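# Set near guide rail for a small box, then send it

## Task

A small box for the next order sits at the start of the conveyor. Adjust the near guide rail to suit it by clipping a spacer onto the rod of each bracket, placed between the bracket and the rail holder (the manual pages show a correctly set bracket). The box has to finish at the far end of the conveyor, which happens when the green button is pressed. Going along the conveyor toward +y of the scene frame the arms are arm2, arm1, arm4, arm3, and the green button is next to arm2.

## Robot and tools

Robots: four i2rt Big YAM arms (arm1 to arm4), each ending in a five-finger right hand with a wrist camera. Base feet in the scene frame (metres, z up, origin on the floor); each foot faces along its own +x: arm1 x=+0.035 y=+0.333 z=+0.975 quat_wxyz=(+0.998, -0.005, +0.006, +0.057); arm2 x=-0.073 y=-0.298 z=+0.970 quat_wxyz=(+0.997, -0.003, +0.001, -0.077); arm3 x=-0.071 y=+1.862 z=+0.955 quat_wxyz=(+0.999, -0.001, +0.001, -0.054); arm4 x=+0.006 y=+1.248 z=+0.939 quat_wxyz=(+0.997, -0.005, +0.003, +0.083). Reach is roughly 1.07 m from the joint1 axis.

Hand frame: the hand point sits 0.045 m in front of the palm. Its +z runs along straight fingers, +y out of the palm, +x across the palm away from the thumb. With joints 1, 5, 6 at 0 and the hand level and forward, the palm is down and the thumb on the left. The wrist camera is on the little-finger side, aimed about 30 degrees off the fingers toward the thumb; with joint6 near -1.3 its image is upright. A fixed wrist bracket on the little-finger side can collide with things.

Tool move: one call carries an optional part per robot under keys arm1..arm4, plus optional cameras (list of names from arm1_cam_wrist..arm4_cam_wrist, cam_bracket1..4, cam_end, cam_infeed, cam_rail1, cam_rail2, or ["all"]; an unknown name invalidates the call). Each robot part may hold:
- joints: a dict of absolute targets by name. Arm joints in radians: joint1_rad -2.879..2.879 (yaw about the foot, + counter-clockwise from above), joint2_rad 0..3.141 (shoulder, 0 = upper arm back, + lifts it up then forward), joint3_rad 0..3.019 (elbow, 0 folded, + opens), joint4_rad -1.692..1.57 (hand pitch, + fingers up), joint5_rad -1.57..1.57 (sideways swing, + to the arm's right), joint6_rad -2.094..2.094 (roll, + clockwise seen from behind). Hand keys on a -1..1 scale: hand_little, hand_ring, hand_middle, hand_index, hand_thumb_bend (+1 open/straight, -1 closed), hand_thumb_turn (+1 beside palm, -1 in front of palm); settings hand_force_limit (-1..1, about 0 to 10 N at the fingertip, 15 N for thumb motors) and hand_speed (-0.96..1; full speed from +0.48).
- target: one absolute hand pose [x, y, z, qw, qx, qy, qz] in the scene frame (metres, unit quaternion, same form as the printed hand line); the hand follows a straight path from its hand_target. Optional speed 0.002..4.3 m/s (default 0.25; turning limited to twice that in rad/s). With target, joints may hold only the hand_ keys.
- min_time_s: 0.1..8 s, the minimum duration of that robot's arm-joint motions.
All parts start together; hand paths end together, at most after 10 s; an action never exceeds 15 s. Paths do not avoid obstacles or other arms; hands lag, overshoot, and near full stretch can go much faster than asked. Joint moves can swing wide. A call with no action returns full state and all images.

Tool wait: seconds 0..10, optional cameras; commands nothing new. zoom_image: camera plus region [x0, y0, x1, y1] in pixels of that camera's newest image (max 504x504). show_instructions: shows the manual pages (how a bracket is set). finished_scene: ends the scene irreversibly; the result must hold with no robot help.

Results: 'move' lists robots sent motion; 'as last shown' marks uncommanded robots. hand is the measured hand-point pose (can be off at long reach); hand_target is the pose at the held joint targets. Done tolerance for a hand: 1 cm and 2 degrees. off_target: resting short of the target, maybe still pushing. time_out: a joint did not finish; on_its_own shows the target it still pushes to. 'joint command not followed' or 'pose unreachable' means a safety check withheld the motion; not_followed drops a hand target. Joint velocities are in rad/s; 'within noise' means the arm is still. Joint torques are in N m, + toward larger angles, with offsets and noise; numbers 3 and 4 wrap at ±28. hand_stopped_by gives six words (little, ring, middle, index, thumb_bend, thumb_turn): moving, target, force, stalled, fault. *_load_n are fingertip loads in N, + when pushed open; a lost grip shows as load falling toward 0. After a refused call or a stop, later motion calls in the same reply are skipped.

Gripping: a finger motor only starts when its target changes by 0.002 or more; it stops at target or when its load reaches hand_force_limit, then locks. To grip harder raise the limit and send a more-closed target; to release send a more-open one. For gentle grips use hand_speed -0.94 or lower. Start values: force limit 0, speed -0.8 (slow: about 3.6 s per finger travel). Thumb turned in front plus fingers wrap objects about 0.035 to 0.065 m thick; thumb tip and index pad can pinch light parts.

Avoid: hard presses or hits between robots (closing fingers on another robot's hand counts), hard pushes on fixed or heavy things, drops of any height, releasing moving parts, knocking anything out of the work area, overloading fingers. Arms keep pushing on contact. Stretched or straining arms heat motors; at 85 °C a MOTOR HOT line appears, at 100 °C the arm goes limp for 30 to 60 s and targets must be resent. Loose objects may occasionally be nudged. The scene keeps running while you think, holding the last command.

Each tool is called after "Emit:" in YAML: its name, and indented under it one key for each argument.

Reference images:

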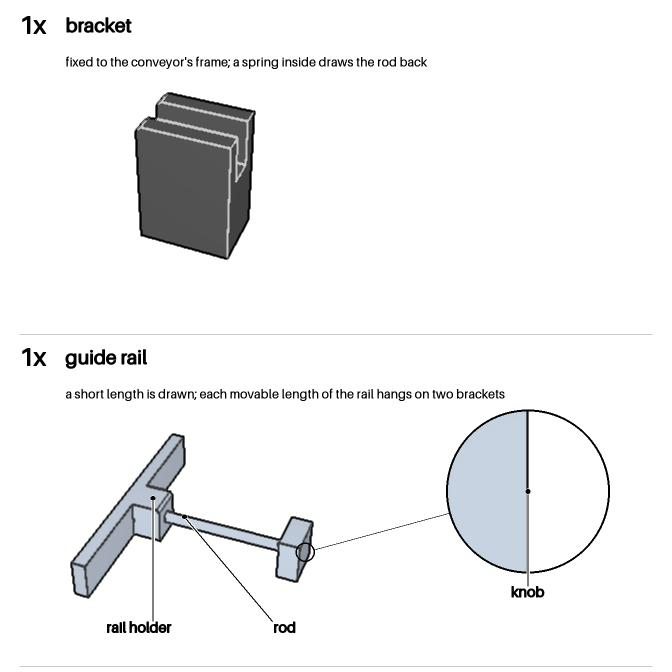

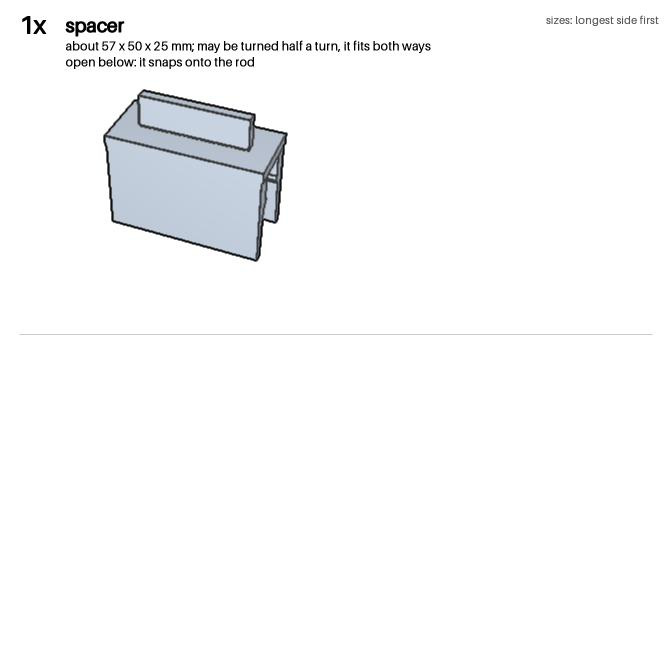

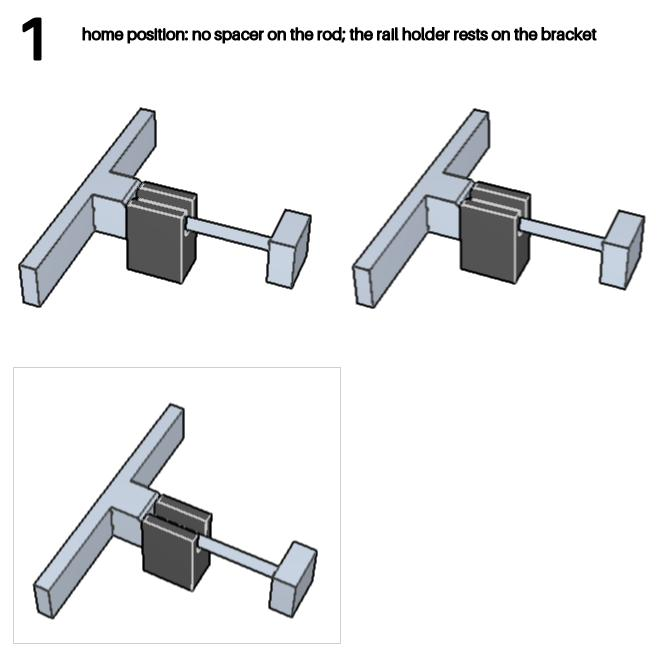

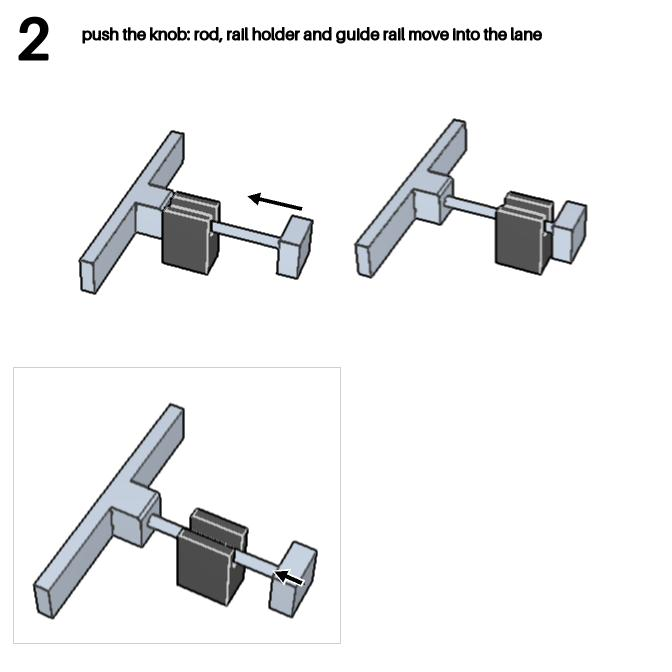

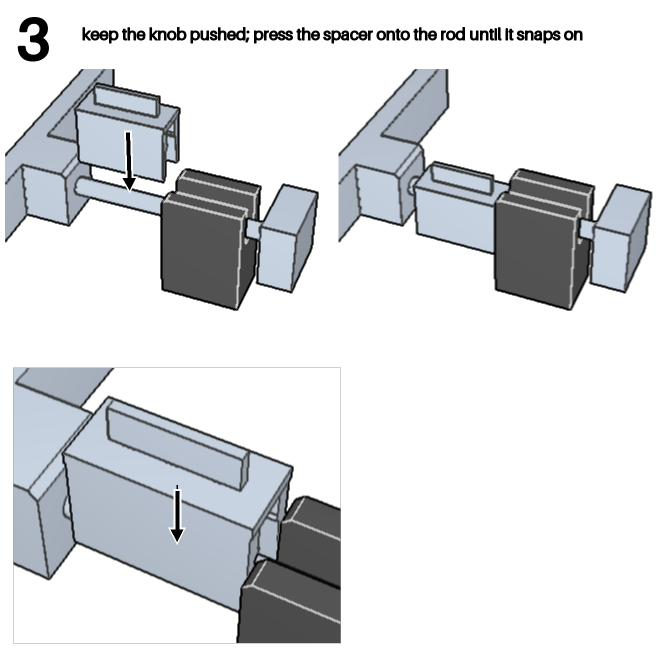

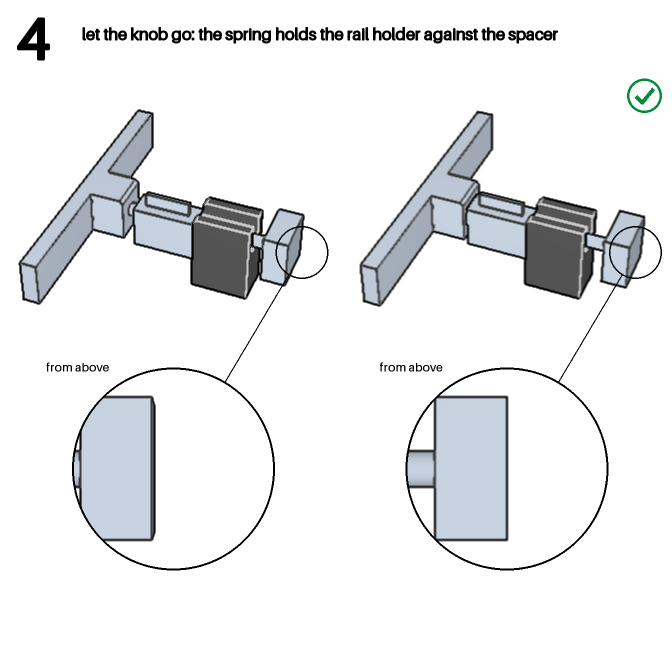

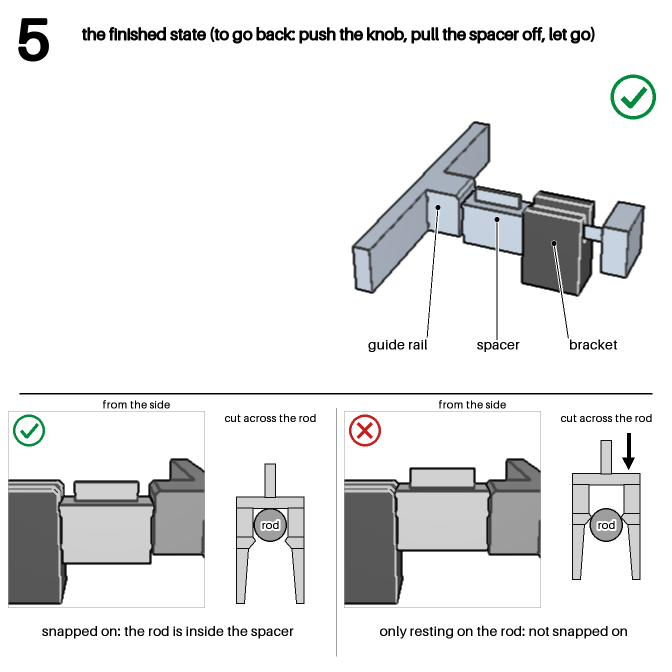

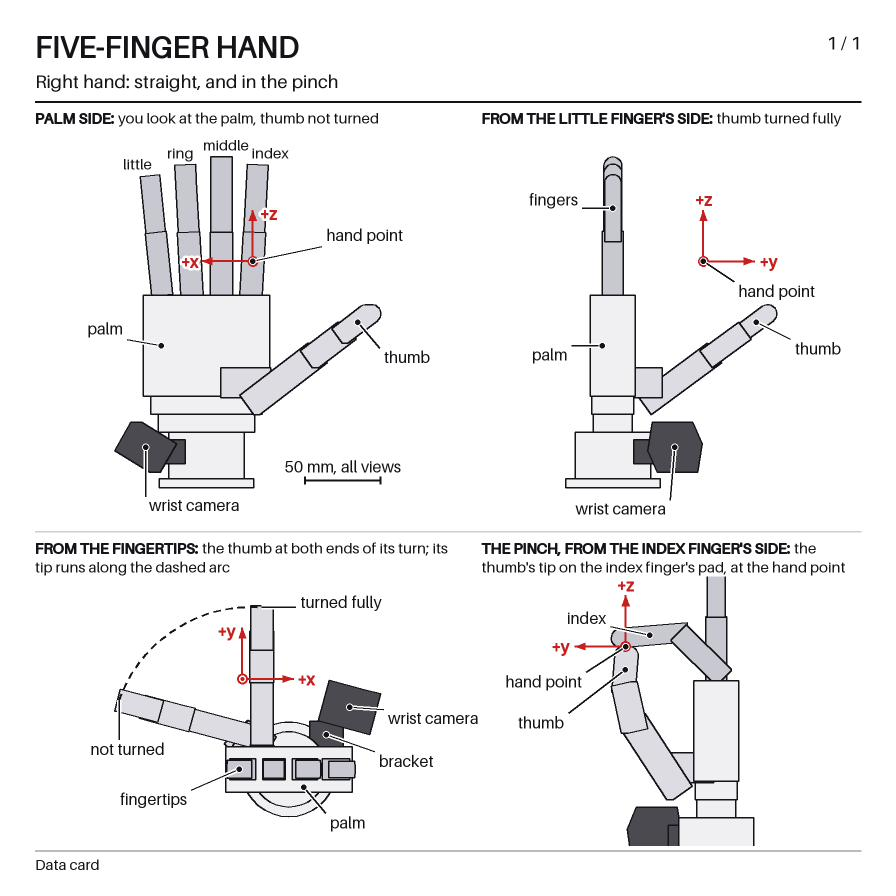

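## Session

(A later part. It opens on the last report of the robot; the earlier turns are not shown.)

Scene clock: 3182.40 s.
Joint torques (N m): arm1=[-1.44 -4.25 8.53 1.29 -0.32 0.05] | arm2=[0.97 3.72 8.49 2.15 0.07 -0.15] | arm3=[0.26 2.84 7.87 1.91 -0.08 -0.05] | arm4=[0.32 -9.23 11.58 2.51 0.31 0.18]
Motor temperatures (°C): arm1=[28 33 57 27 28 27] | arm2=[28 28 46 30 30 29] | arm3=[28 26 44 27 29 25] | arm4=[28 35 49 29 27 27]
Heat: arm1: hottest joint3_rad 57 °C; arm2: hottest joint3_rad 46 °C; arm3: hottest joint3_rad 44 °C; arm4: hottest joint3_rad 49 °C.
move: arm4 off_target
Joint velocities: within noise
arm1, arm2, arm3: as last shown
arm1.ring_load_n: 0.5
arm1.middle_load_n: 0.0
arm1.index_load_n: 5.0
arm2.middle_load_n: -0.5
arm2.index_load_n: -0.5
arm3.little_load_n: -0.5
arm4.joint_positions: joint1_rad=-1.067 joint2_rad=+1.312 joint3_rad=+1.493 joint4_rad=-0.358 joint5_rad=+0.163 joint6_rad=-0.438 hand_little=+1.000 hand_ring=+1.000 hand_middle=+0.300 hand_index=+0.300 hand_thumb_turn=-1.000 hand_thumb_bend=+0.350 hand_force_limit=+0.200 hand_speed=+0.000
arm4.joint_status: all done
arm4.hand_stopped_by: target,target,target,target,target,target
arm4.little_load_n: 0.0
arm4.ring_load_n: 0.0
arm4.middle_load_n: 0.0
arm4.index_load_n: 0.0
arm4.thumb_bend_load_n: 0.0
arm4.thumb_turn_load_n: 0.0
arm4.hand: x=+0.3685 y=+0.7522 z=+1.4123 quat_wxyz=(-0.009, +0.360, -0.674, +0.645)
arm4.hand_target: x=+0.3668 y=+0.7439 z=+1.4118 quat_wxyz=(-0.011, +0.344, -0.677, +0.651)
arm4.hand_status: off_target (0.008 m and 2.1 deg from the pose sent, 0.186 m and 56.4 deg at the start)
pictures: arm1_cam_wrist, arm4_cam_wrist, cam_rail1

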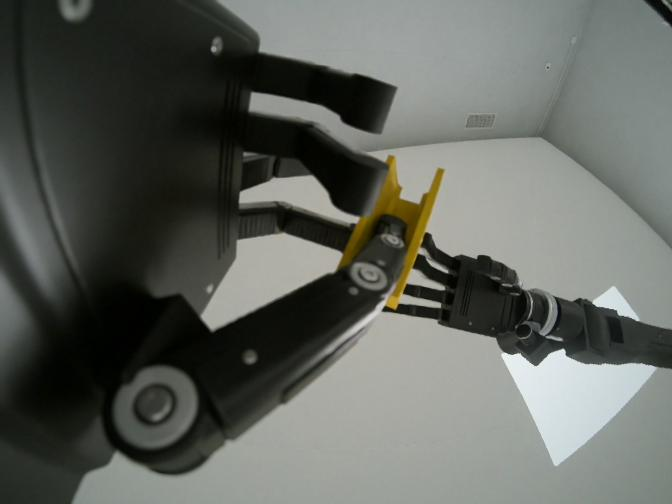

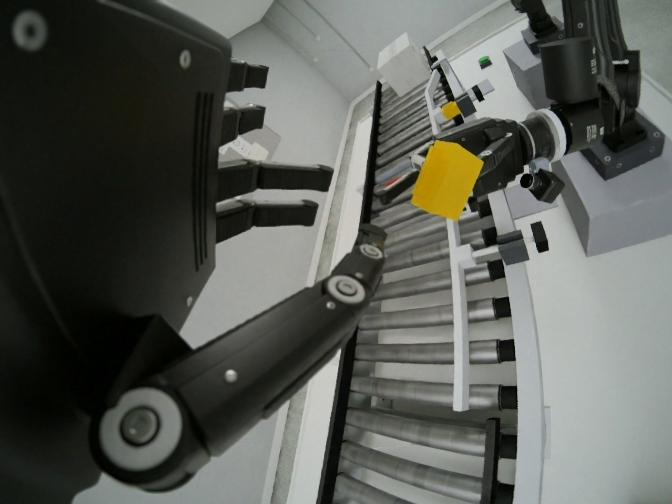

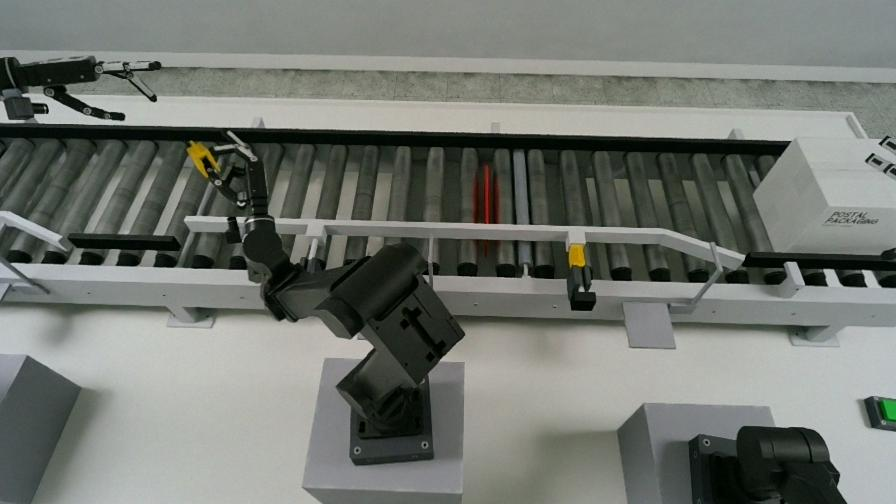

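Emit:
move:
  arm4: {"target":[0.3575,0.684,1.39,-0.0203,-0.3419,0.7322,-0.5886],"speed":0.1}
  cameras: ["arm4_cam_wrist","arm1_cam_wrist","cam_rail1"]

Emit:
zoom_image:
  camera: "arm4_cam_wrist"
  region: [300, 100, 480, 280]

Emit:
zoom_image:
  camera: "cam_rail1"
  region: [100, 60, 280, 220]

Scene clock: 3236.30 s.
Joint torques (N m): arm1=[-1.9 -4.72 8.42 1.11 -0.33 0.08] | arm2=[0.91 3.84 8.5 2.15 0.07 -0.14] | arm3=[0.21 2.84 7.87 1.91 -0.08 -0.05] | arm4=[0.38 -11.99 16.99 0.91 0.38 0.19]
Motor temperatures (°C): arm1=[28 33 56 27 28 27] | arm2=[28 27 46 30 30 29] | arm3=[28 26 44 27 29 25] | arm4=[28 35 52 30 27 27]
Heat: arm1: hottest joint3_rad 56 °C; arm2: hottest joint3_rad 46 °C; arm3: hottest joint3_rad 44 °C; arm4: hottest joint3_rad 52 °C.
move: arm4 off_target
Joint velocities: within noise
arm1, arm2, arm3: as last shown
arm1.ring_load_n: 0.0
arm1.index_load_n: 4.5
arm2.middle_load_n: 0.0
arm2.index_load_n: 0.0
arm3.little_load_n: 0.0
arm4.joint_positions: joint1_rad=-1.129 joint2_rad=+1.487 joint3_rad=+1.654 joint4_rad=-0.526 joint5_rad=+0.175 joint6_rad=-0.421 hand_little=+1.000 hand_ring=+1.000 hand_middle=+0.300 hand_index=+0.300 hand_thumb_turn=-1.000 hand_thumb_bend=+0.350 hand_force_limit=+0.200 hand_speed=+0.000
arm4.joint_status: not commanded
arm4.hand_stopped_by: target,target,target,target,target,target
arm4.little_load_n: 0.0
arm4.ring_load_n: 0.0
arm4.middle_load_n: 0.0
arm4.index_load_n: 0.0
arm4.thumb_bend_load_n: 0.0
arm4.thumb_turn_load_n: 0.5
arm4.hand: x=+0.3598 y=+0.6937 z=+1.3643 quat_wxyz=(+0.023, +0.361, -0.734, +0.575)
arm4.hand_target: x=+0.3567 y=+0.6852 z=+1.3900 quat_wxyz=(+0.020, +0.341, -0.732, +0.590)
arm4.hand_status: off_target (0.028 m and 2.7 deg from the pose sent, 0.073 m and 10.1 deg at the start)
pictures: arm1_cam_wrist, arm4_cam_wrist, cam_rail1

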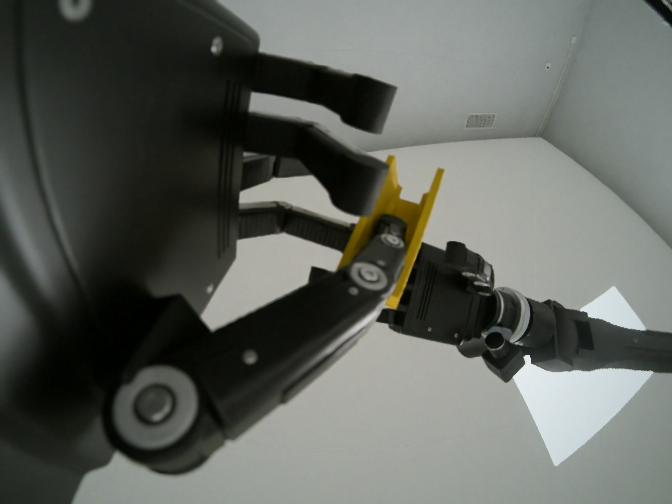

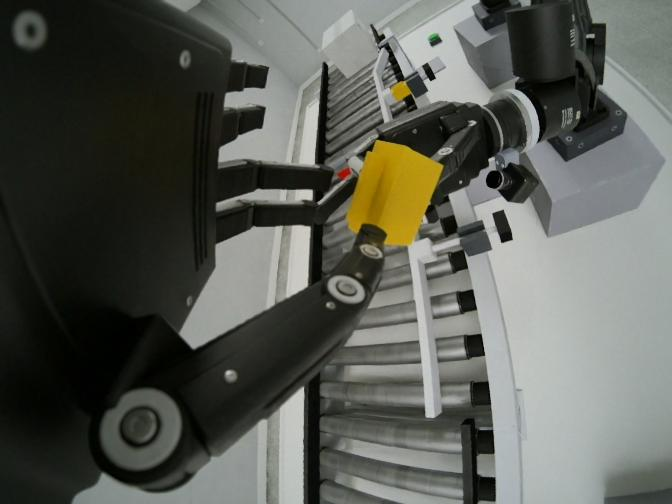

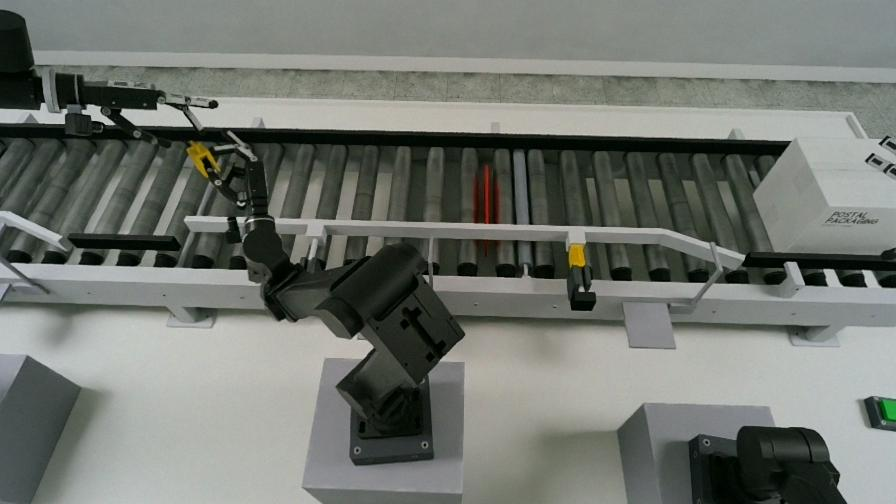

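Scaled by 2.800 from the camera's image (finer frame: 960x720).

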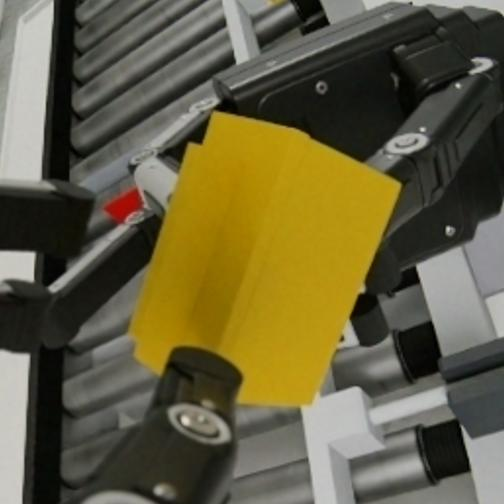

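Scaled by 2.800.

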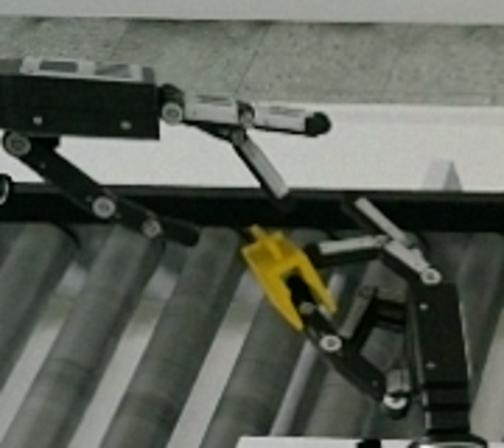

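Emit:
move:
  arm4: {"target":[0.354,0.680,1.358,-0.0203,-0.3419,0.7322,-0.5886],"speed":0.06,"joints":{"hand_thumb_bend":0.17,"hand_index":0.15,"hand_middle":0.15}}
  cameras: ["arm4_cam_wrist","cam_rail1"]

Emit:
zoom_image:
  camera: "arm4_cam_wrist"
  region: [290, 100, 470, 280]

Emit:
zoom_image:
  camera: "cam_rail1"
  region: [130, 90, 270, 210]

Scene clock: 3252.07 s.
Joint torques (N m): arm1=[-1.61 -4.37 8.47 1.11 -0.34 0.1] | arm2=[0.97 3.78 8.51 2.17 0.07 -0.15] | arm3=[0.21 2.84 7.88 1.91 -0.07 -0.05] | arm4=[0.15 -12.34 12.05 2.43 -0.02 0.14]
Motor temperatures (°C): arm1=[28 33 56 27 28 27] | arm2=[28 27 46 30 30 29] | arm3=[27 26 44 27 29 25] | arm4=[28 36 57 29 27 27]
Heat: arm1: hottest joint3_rad 56 °C; arm2: hottest joint3_rad 46 °C; arm3: hottest joint3_rad 44 °C; arm4: hottest joint3_rad 57 °C.
move: arm4 off_target
Joint velocities: within noise
arm1, arm2, arm3: as last shown
arm4.joint_positions: joint1_rad=-1.137 joint2_rad=+1.487 joint3_rad=+1.616 joint4_rad=-0.480 joint5_rad=+0.175 joint6_rad=-0.421 hand_little=+1.000 hand_ring=+1.000 hand_middle=+0.150 hand_index=+0.150 hand_thumb_turn=-1.000 hand_thumb_bend=+0.170 hand_force_limit=+0.200 hand_speed=+0.000
arm4.joint_status: all done
arm4.hand_stopped_by: target,target,target,target,target,target
arm4.little_load_n: 0.0
arm4.ring_load_n: 0.0
arm4.middle_load_n: 0.0
arm4.index_load_n: 0.0
arm4.thumb_bend_load_n: 0.0
arm4.thumb_turn_load_n: 0.0
arm4.hand: x=+0.3573 y=+0.6881 z=+1.3516 quat_wxyz=(+0.024, +0.357, -0.733, +0.578)
arm4.hand_target: x=+0.3537 y=+0.6802 z=+1.3575 quat_wxyz=(+0.020, +0.342, -0.733, +0.588)
arm4.hand_status: off_target (0.011 m and 2.1 deg from the pose sent, 0.016 m and 2.7 deg at the start)

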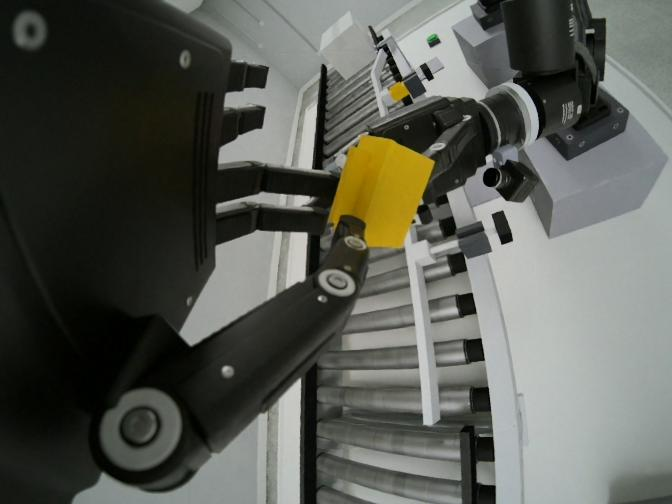

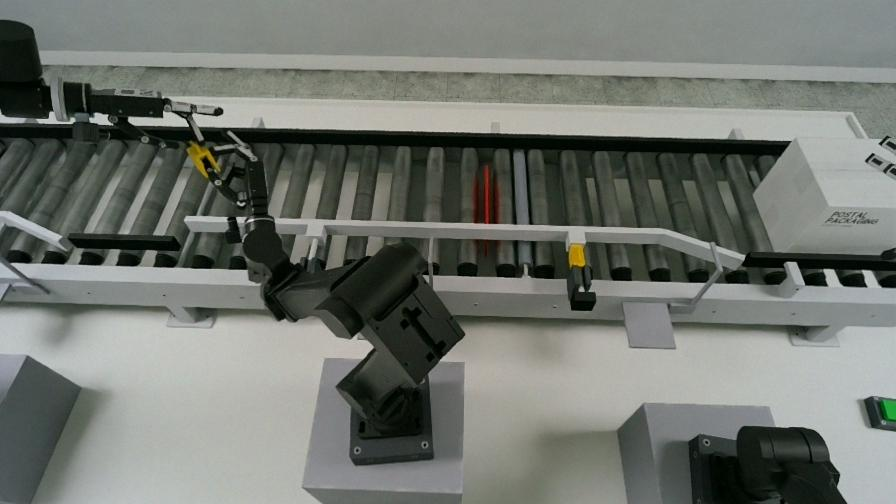

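Scaled by 2.800 from the camera's image (finer frame: 960x720).

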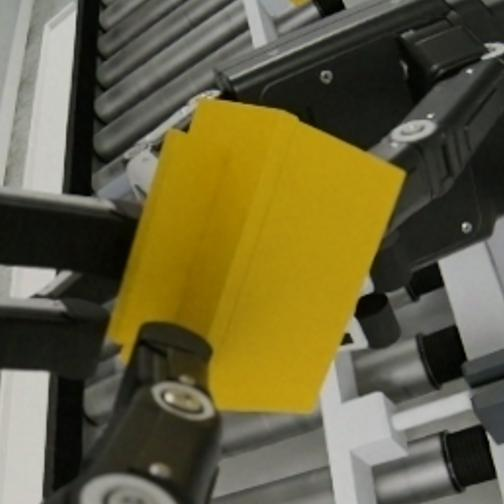

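Scaled by 3.600.

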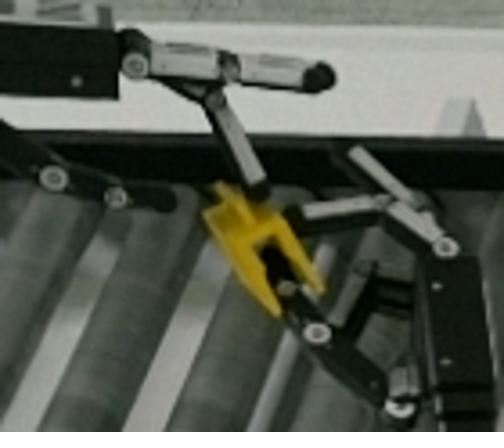

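Emit:
wait:
  seconds: 0.1
  cameras: ["arm1_cam_wrist","cam_rail2","cam_infeed","cam_end"]

Emit:
zoom_image:
  camera: "arm1_cam_wrist"
  region: [290, 130, 530, 370]

Emit:
zoom_image:
  camera: "cam_infeed"
  region: [120, 20, 320, 160]

Scene clock: 3303.83 s.
Joint torques (N m): arm1=[-1.38 -5.07 8.53 1.24 -0.33 0.11] | arm2=[0.91 3.78 8.51 2.17 0.06 -0.15] | arm3=[0.26 2.84 7.87 1.91 -0.08 -0.05] | arm4=[0.09 -12.45 12.07 2.41 -0.04 0.15]
Motor temperatures (°C): arm1=[28 33 56 27 28 27] | arm2=[28 27 46 30 30 29] | arm3=[27 26 44 27 29 25] | arm4=[28 37 58 30 27 27]
Heat: arm1: hottest joint3_rad 56 °C; arm2: hottest joint3_rad 46 °C; arm3: hottest joint3_rad 44 °C; arm4: hottest joint3_rad 58 °C.
Joint velocities: within noise
arm1.joint_positions: joint1_rad=+0.775 joint2_rad=+1.194 joint3_rad=+0.329 joint4_rad=+1.271 joint5_rad=+0.582 joint6_rad=+1.608 hand_little=-0.950 hand_ring=-0.950 hand_middle=+0.500 hand_index=-0.291 hand_thumb_turn=-1.000 hand_thumb_bend=+0.301 hand_force_limit=+0.100 hand_speed=-0.900
arm1.joint_status: not commanded
arm1.hand_stopped_by: target,target,target,force,target,target
arm1.little_load_n: 0.0
arm1.ring_load_n: 0.0
arm1.middle_load_n: 0.0
arm1.index_load_n: 4.5
arm1.thumb_bend_load_n: 5.0
arm1.thumb_turn_load_n: -1.0
arm1.hand: x=+0.3533 y=+0.6315 z=+1.3216 quat_wxyz=(-0.783, +0.002, -0.585, -0.213)
arm1.hand_target: x=+0.3602 y=+0.6328 z=+1.3371 quat_wxyz=(-0.790, -0.003, -0.575, -0.211)
arm1.hand_status: not commanded
arm2.joint_positions: joint1_rad=+0.146 joint2_rad=+0.560 joint3_rad=+1.336 joint4_rad=-1.211 joint5_rad=+0.058 joint6_rad=-1.149 hand_little=+1.000 hand_ring=+1.000 hand_middle=+1.000 hand_index=+1.000 hand_thumb_turn=+1.000 hand_thumb_bend=+1.000 hand_force_limit=+0.000 hand_speed=-0.800
arm2.joint_status: not commanded
arm2.hand_stopped_by: target,target,target,target,target,target
arm2.little_load_n: 0.0
arm2.ring_load_n: 0.0
arm2.middle_load_n: 0.0
arm2.index_load_n: 0.0
arm2.thumb_bend_load_n: 0.0
arm2.thumb_turn_load_n: 0.0
arm2.hand: x=+0.1562 y=-0.3514 z=+1.4671 quat_wxyz=(-0.084, +0.821, -0.194, +0.530)
arm2.hand_target: x=+0.1552 y=-0.3513 z=+1.4789 quat_wxyz=(-0.086, +0.814, -0.192, +0.541)
arm2.hand_status: not commanded
arm3.joint_positions: joint1_rad=-0.183 joint2_rad=+0.625 joint3_rad=+1.366 joint4_rad=-1.295 joint5_rad=-0.032 joint6_rad=-1.281 hand_little=+1.000 hand_ring=+1.000 hand_middle=+1.000 hand_index=+1.000 hand_thumb_turn=+1.000 hand_thumb_bend=+1.000 hand_force_limit=+0.000 hand_speed=-0.800
arm3.joint_status: not commanded
arm3.hand_stopped_by: target,target,target,target,target,target
arm3.little_load_n: 0.0
arm3.ring_load_n: 0.0
arm3.middle_load_n: 0.0
arm3.index_load_n: 0.0
arm3.thumb_bend_load_n: 0.0
arm3.thumb_turn_load_n: 0.0
arm3.hand: x=+0.1496 y=+1.7528 z=+1.4379 quat_wxyz=(-0.013, +0.840, -0.242, +0.485)
arm3.hand_target: x=+0.1488 y=+1.7531 z=+1.4458 quat_wxyz=(-0.013, +0.836, -0.241, +0.494)
arm3.hand_status: not commanded
arm4.joint_positions: joint1_rad=-1.137 joint2_rad=+1.487 joint3_rad=+1.616 joint4_rad=-0.480 joint5_rad=+0.175 joint6_rad=-0.421 hand_little=+1.000 hand_ring=+1.000 hand_middle=+0.150 hand_index=+0.150 hand_thumb_turn=-1.000 hand_thumb_bend=+0.170 hand_force_limit=+0.200 hand_speed=+0.000
arm4.joint_status: all done
arm4.hand_stopped_by: target,target,target,target,target,target
arm4.little_load_n: 0.0
arm4.ring_load_n: 0.0
arm4.middle_load_n: 0.0
arm4.index_load_n: 0.0
arm4.thumb_bend_load_n: 0.0
arm4.thumb_turn_load_n: 0.0
arm4.hand: x=+0.3573 y=+0.6881 z=+1.3516 quat_wxyz=(+0.024, +0.357, -0.733, +0.578)
arm4.hand_target: x=+0.3537 y=+0.6802 z=+1.3575 quat_wxyz=(+0.020, +0.342, -0.733, +0.588)
arm4.hand_status: off_target (0.011 m and 2.1 deg from the pose sent, 0.016 m and 2.7 deg at the start)
wait: 0.10 s; at rest from the start
pictures: arm1_cam_wrist, cam_end, cam_infeed, cam_rail2

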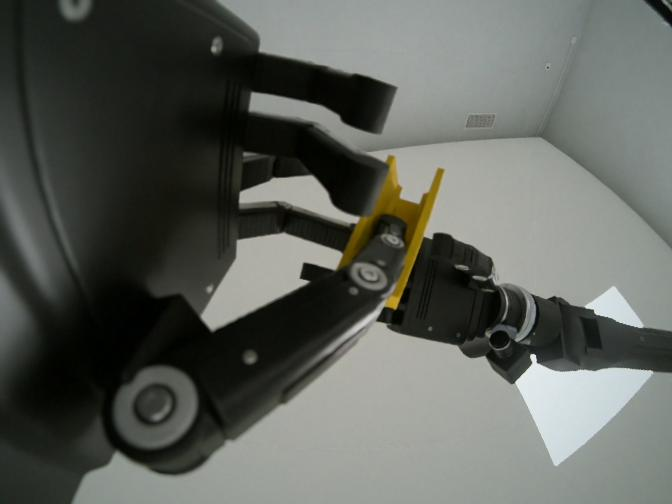

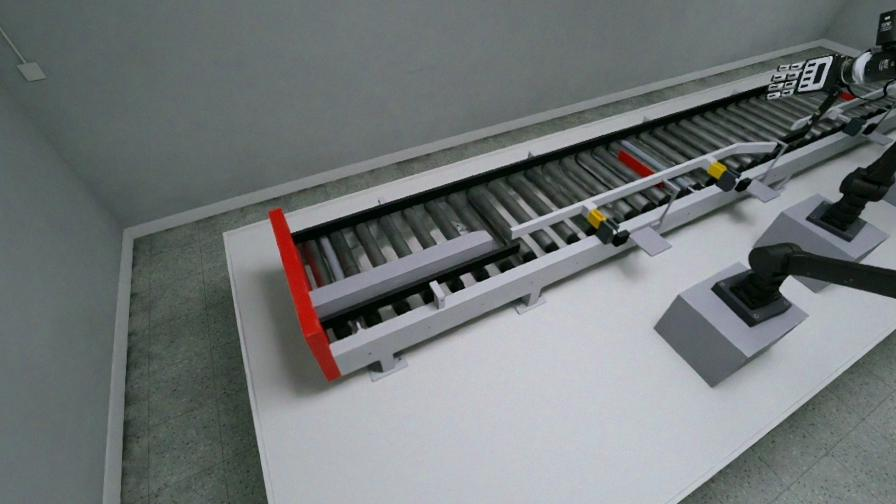

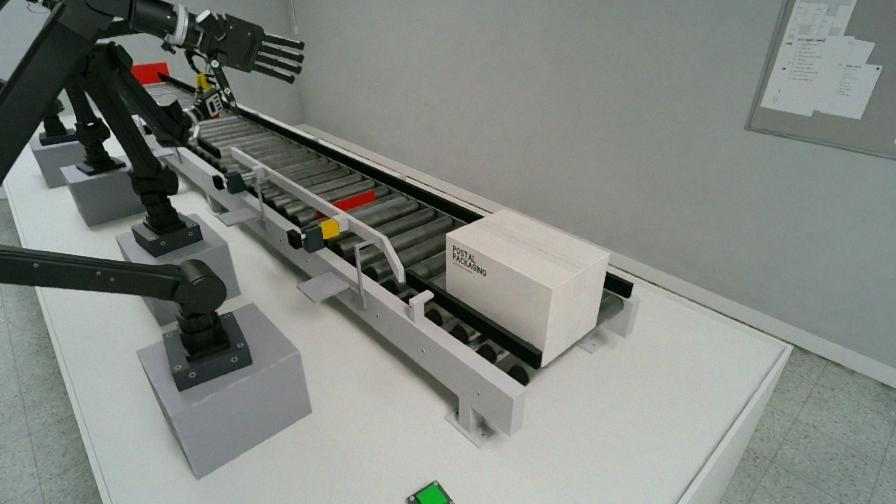

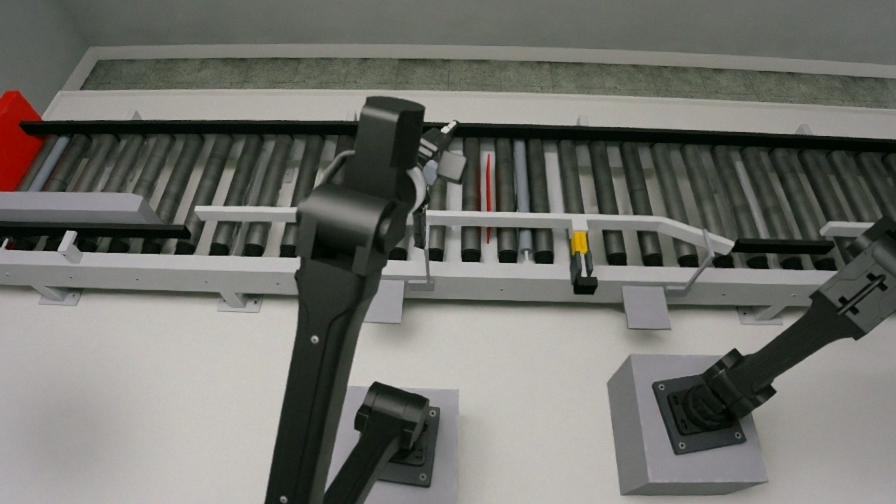

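Scaled by 2.100 from the camera's image (finer frame: 960x720).

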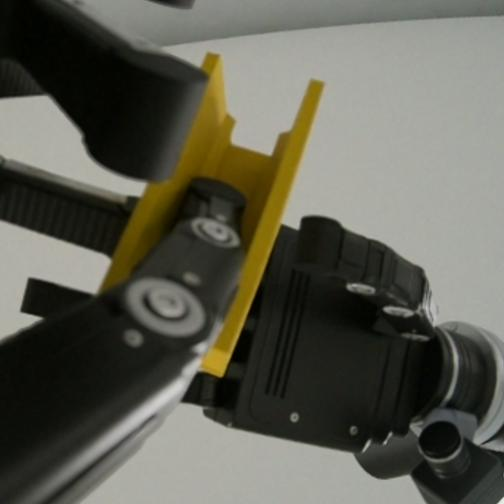

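Scaled by 2.520.

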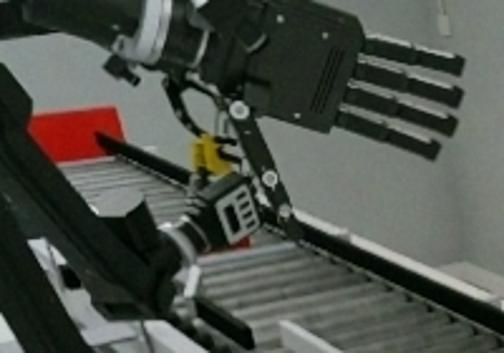

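Emit:
zoom_image:
  camera: "cam_infeed"
  region: [180, 55, 250, 125]

Scaled by 7.200.

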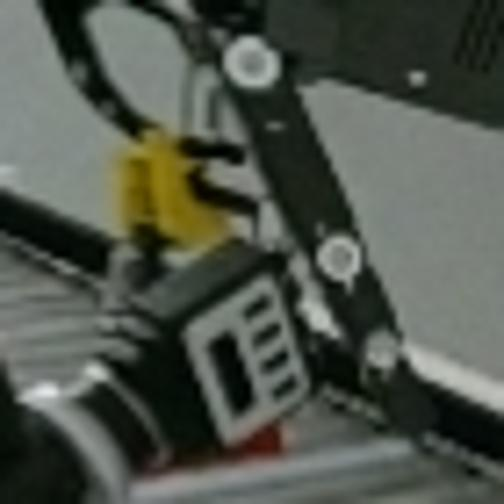

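Emit:
wait:
  seconds: 0.1
  cameras: ["cam_rail1","arm4_cam_wrist"]

Emit:
zoom_image:
  camera: "cam_rail1"
  region: [165, 125, 235, 185]

Emit:
zoom_image:
  camera: "arm4_cam_wrist"
  region: [310, 120, 450, 270]

Scene clock: 3335.93 s.
Joint torques (N m): arm1=[-1.08 -4.54 8.43 1.09 -0.31 0.07] | arm2=[1.03 3.84 8.5 2.17 0.07 -0.15] | arm3=[0.26 2.84 7.87 1.89 -0.07 -0.05] | arm4=[0.09 -12.34 12.01 2.41 -0.03 0.15]
Motor temperatures (°C): arm1=[28 33 56 27 28 27] | arm2=[28 27 46 30 30 29] | arm3=[27 26 44 27 29 25] | arm4=[28 37 58 30 27 27]
Heat: arm1: hottest joint3_rad 56 °C; arm2: hottest joint3_rad 46 °C; arm3: hottest joint3_rad 44 °C; arm4: hottest joint3_rad 58 °C.
Joint velocities: within noise
arm1.joint_positions: joint1_rad=+0.775 joint2_rad=+1.194 joint3_rad=+0.329 joint4_rad=+1.271 joint5_rad=+0.582 joint6_rad=+1.608 hand_little=-0.950 hand_ring=-0.950 hand_middle=+0.500 hand_index=-0.291 hand_thumb_turn=-1.000 hand_thumb_bend=+0.301 hand_force_limit=+0.100 hand_speed=-0.900
arm1.joint_status: not commanded
arm1.hand_stopped_by: target,target,target,force,target,target
arm1.little_load_n: 0.0
arm1.ring_load_n: 0.5
arm1.middle_load_n: -0.5
arm1.index_load_n: 4.5
arm1.thumb_bend_load_n: 5.0
arm1.thumb_turn_load_n: -1.0
arm1.hand: x=+0.3533 y=+0.6315 z=+1.3216 quat_wxyz=(-0.783, +0.002, -0.585, -0.213)
arm1.hand_target: x=+0.3602 y=+0.6328 z=+1.3371 quat_wxyz=(-0.790, -0.003, -0.575, -0.211)
arm1.hand_status: not commanded
arm2.joint_positions: joint1_rad=+0.146 joint2_rad=+0.560 joint3_rad=+1.336 joint4_rad=-1.211 joint5_rad=+0.058 joint6_rad=-1.149 hand_little=+1.000 hand_ring=+1.000 hand_middle=+1.000 hand_index=+1.000 hand_thumb_turn=+1.000 hand_thumb_bend=+1.000 hand_force_limit=+0.000 hand_speed=-0.800
arm2.joint_status: not commanded
arm2.hand_stopped_by: target,target,target,target,target,target
arm2.little_load_n: 0.0
arm2.ring_load_n: 0.0
arm2.middle_load_n: 0.0
arm2.index_load_n: 0.0
arm2.thumb_bend_load_n: 0.0
arm2.thumb_turn_load_n: 0.5
arm2.hand: x=+0.1562 y=-0.3514 z=+1.4671 quat_wxyz=(-0.084, +0.821, -0.194, +0.530)
arm2.hand_target: x=+0.1552 y=-0.3513 z=+1.4789 quat_wxyz=(-0.086, +0.814, -0.192, +0.541)
arm2.hand_status: not commanded
arm3.joint_positions: joint1_rad=-0.183 joint2_rad=+0.625 joint3_rad=+1.366 joint4_rad=-1.295 joint5_rad=-0.032 joint6_rad=-1.281 hand_little=+1.000 hand_ring=+1.000 hand_middle=+1.000 hand_index=+1.000 hand_thumb_turn=+1.000 hand_thumb_bend=+1.000 hand_force_limit=+0.000 hand_speed=-0.800
arm3.joint_status: not commanded
arm3.hand_stopped_by: target,target,target,target,target,target
arm3.little_load_n: 0.0
arm3.ring_load_n: 0.0
arm3.middle_load_n: 0.0
arm3.index_load_n: 0.0
arm3.thumb_bend_load_n: 0.0
arm3.thumb_turn_load_n: 0.0
arm3.hand: x=+0.1496 y=+1.7528 z=+1.4379 quat_wxyz=(-0.013, +0.840, -0.242, +0.485)
arm3.hand_target: x=+0.1488 y=+1.7531 z=+1.4458 quat_wxyz=(-0.013, +0.836, -0.241, +0.494)
arm3.hand_status: not commanded
arm4.joint_positions: joint1_rad=-1.137 joint2_rad=+1.487 joint3_rad=+1.616 joint4_rad=-0.480 joint5_rad=+0.175 joint6_rad=-0.421 hand_little=+1.000 hand_ring=+1.000 hand_middle=+0.150 hand_index=+0.150 hand_thumb_turn=-1.000 hand_thumb_bend=+0.170 hand_force_limit=+0.200 hand_speed=+0.000
arm4.joint_status: all done
arm4.hand_stopped_by: target,target,target,target,target,target
arm4.little_load_n: 0.0
arm4.ring_load_n: 0.0
arm4.middle_load_n: 0.0
arm4.index_load_n: 0.0
arm4.thumb_bend_load_n: 0.0
arm4.thumb_turn_load_n: 0.0
arm4.hand: x=+0.3573 y=+0.6881 z=+1.3516 quat_wxyz=(+0.024, +0.357, -0.733, +0.578)
arm4.hand_target: x=+0.3537 y=+0.6802 z=+1.3575 quat_wxyz=(+0.020, +0.342, -0.733, +0.588)
arm4.hand_status: off_target (0.011 m and 2.1 deg from the pose sent, 0.016 m and 2.7 deg at the start)
wait: 0.10 s; at rest from the start
pictures: arm4_cam_wrist, cam_rail1

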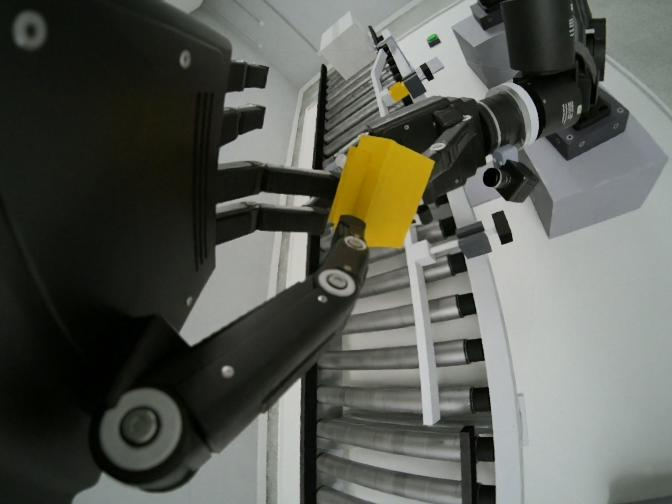

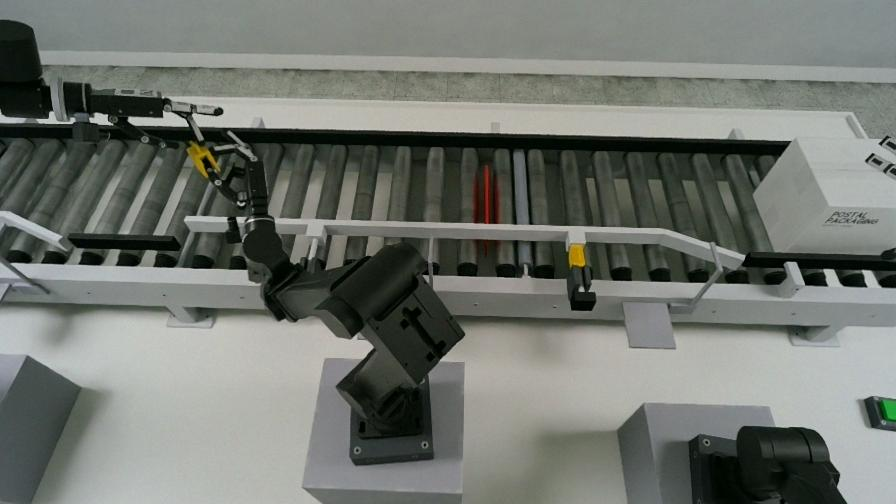

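Scaled by 7.200.

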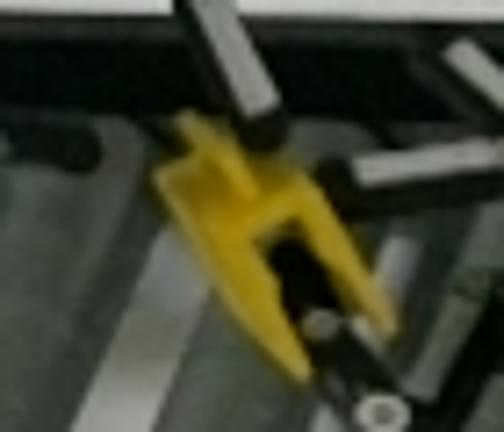

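Scaled by 3.360 from the camera's image (finer frame: 960x720).

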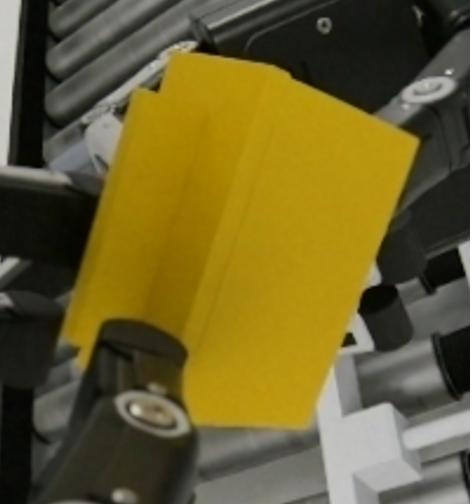

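Emit:
move:
  arm4: {"joints":{"hand_force_limit":-0.75,"hand_speed":-0.94,"hand_index":-0.1}}
  cameras: ["cam_rail1","arm4_cam_wrist"]

Emit:
zoom_image:
  camera: "cam_rail1"
  region: [165, 125, 235, 185]

Scene clock: 3381.17 s.
Joint torques (N m): arm1=[-1.67 -4.78 8.4 1.17 -0.3 0.11] | arm2=[0.91 3.78 8.51 2.14 0.07 -0.15] | arm3=[0.21 2.84 7.87 1.91 -0.08 -0.05] | arm4=[0.21 -12.4 12.01 2.41 -0.03 0.15]
Motor temperatures (°C): arm1=[28 33 56 27 28 27] | arm2=[28 27 46 30 30 29] | arm3=[27 25 44 27 29 25] | arm4=[28 37 58 30 27 27]
Heat: arm1: hottest joint3_rad 56 °C; arm2: hottest joint3_rad 46 °C; arm3: hottest joint3_rad 44 °C; arm4: hottest joint3_rad 58 °C.
move: arm4 done
Joint velocities: within noise
arm1, arm2, arm3: as last shown
arm1.joint_positions: joint1_rad=+0.777 joint2_rad=+1.194 joint3_rad=+0.329 joint4_rad=+1.271 joint5_rad=+0.580 joint6_rad=+1.608 hand_little=-0.950 hand_ring=-0.950 hand_middle=+0.500 hand_index=-0.291 hand_thumb_turn=-1.000 hand_thumb_bend=+0.301 hand_force_limit=+0.100 hand_speed=-0.900
arm1.ring_load_n: 0.0
arm1.middle_load_n: 0.0
arm1.index_load_n: 4.0
arm1.hand: x=+0.3526 y=+0.6323 z=+1.3217 quat_wxyz=(-0.783, +0.003, -0.585, -0.214)
arm1.hand_target: x=+0.3597 y=+0.6333 z=+1.3371 quat_wxyz=(-0.790, -0.003, -0.575, -0.212)
arm2.index_load_n: -0.5
arm2.thumb_turn_load_n: 0.0
arm4.joint_positions: joint1_rad=-1.137 joint2_rad=+1.487 joint3_rad=+1.616 joint4_rad=-0.480 joint5_rad=+0.175 joint6_rad=-0.421 hand_little=+1.000 hand_ring=+1.000 hand_middle=+0.150 hand_index=-0.100 hand_thumb_turn=-1.000 hand_thumb_bend=+0.170 hand_force_limit=-0.750 hand_speed=-0.940
arm4.joint_status: all done
arm4.hand_stopped_by: target,target,target,target,target,target
arm4.little_load_n: 0.0
arm4.ring_load_n: 0.0
arm4.middle_load_n: 0.0
arm4.index_load_n: 0.0
arm4.thumb_bend_load_n: 0.0
arm4.thumb_turn_load_n: 0.0
arm4.hand: x=+0.3573 y=+0.6881 z=+1.3516 quat_wxyz=(+0.024, +0.357, -0.733, +0.578)
arm4.hand_target: x=+0.3537 y=+0.6802 z=+1.3575 quat_wxyz=(+0.020, +0.342, -0.733, +0.588)
arm4.hand_status: not commanded
pictures: arm4_cam_wrist, cam_rail1

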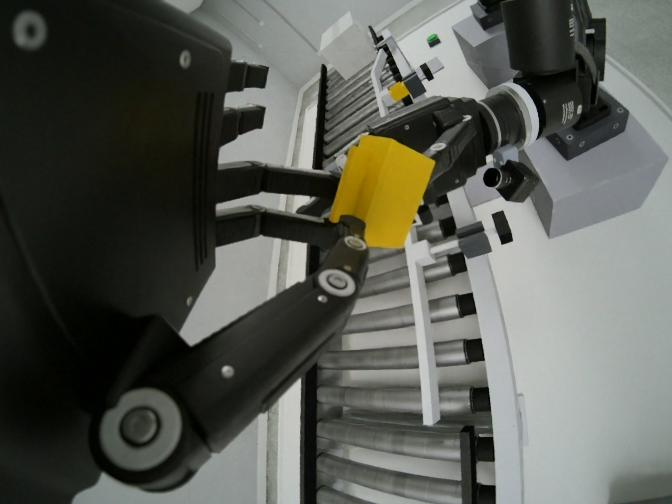

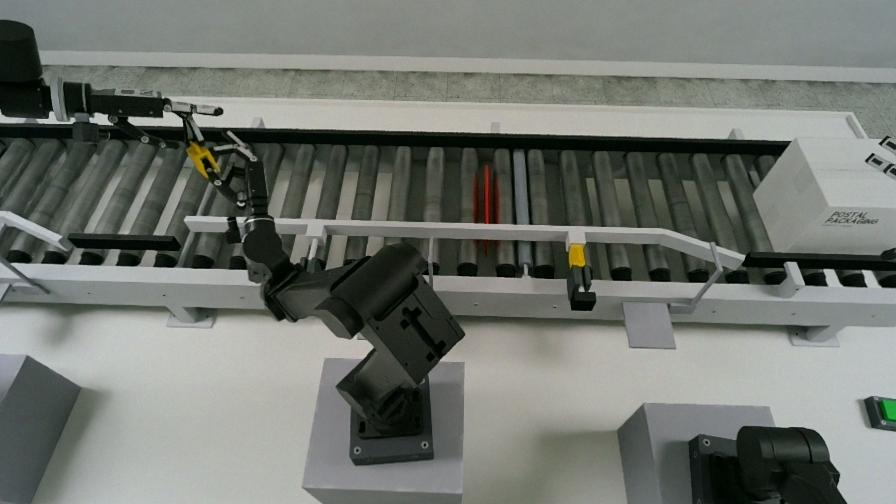

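Scaled by 7.200.

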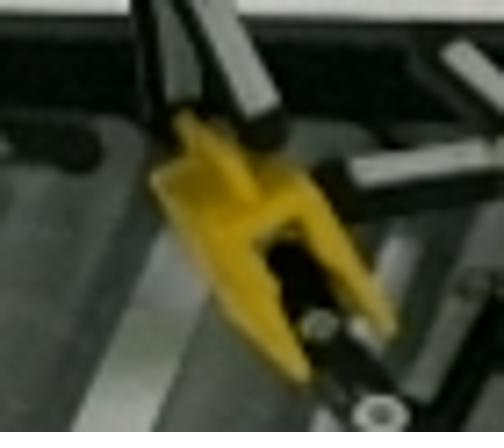

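Emit:
zoom_image:
  camera: "arm4_cam_wrist"
  region: [280, 120, 460, 280]

Scaled by 2.800 from the camera's image (finer frame: 960x720).

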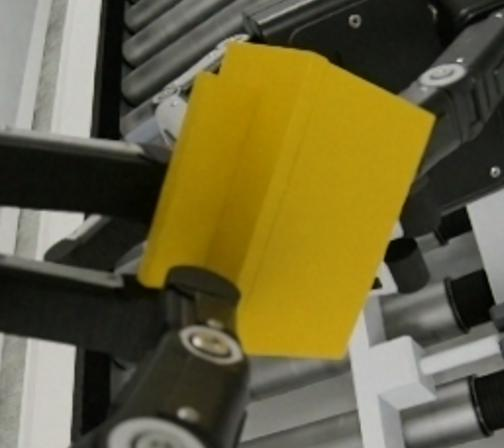

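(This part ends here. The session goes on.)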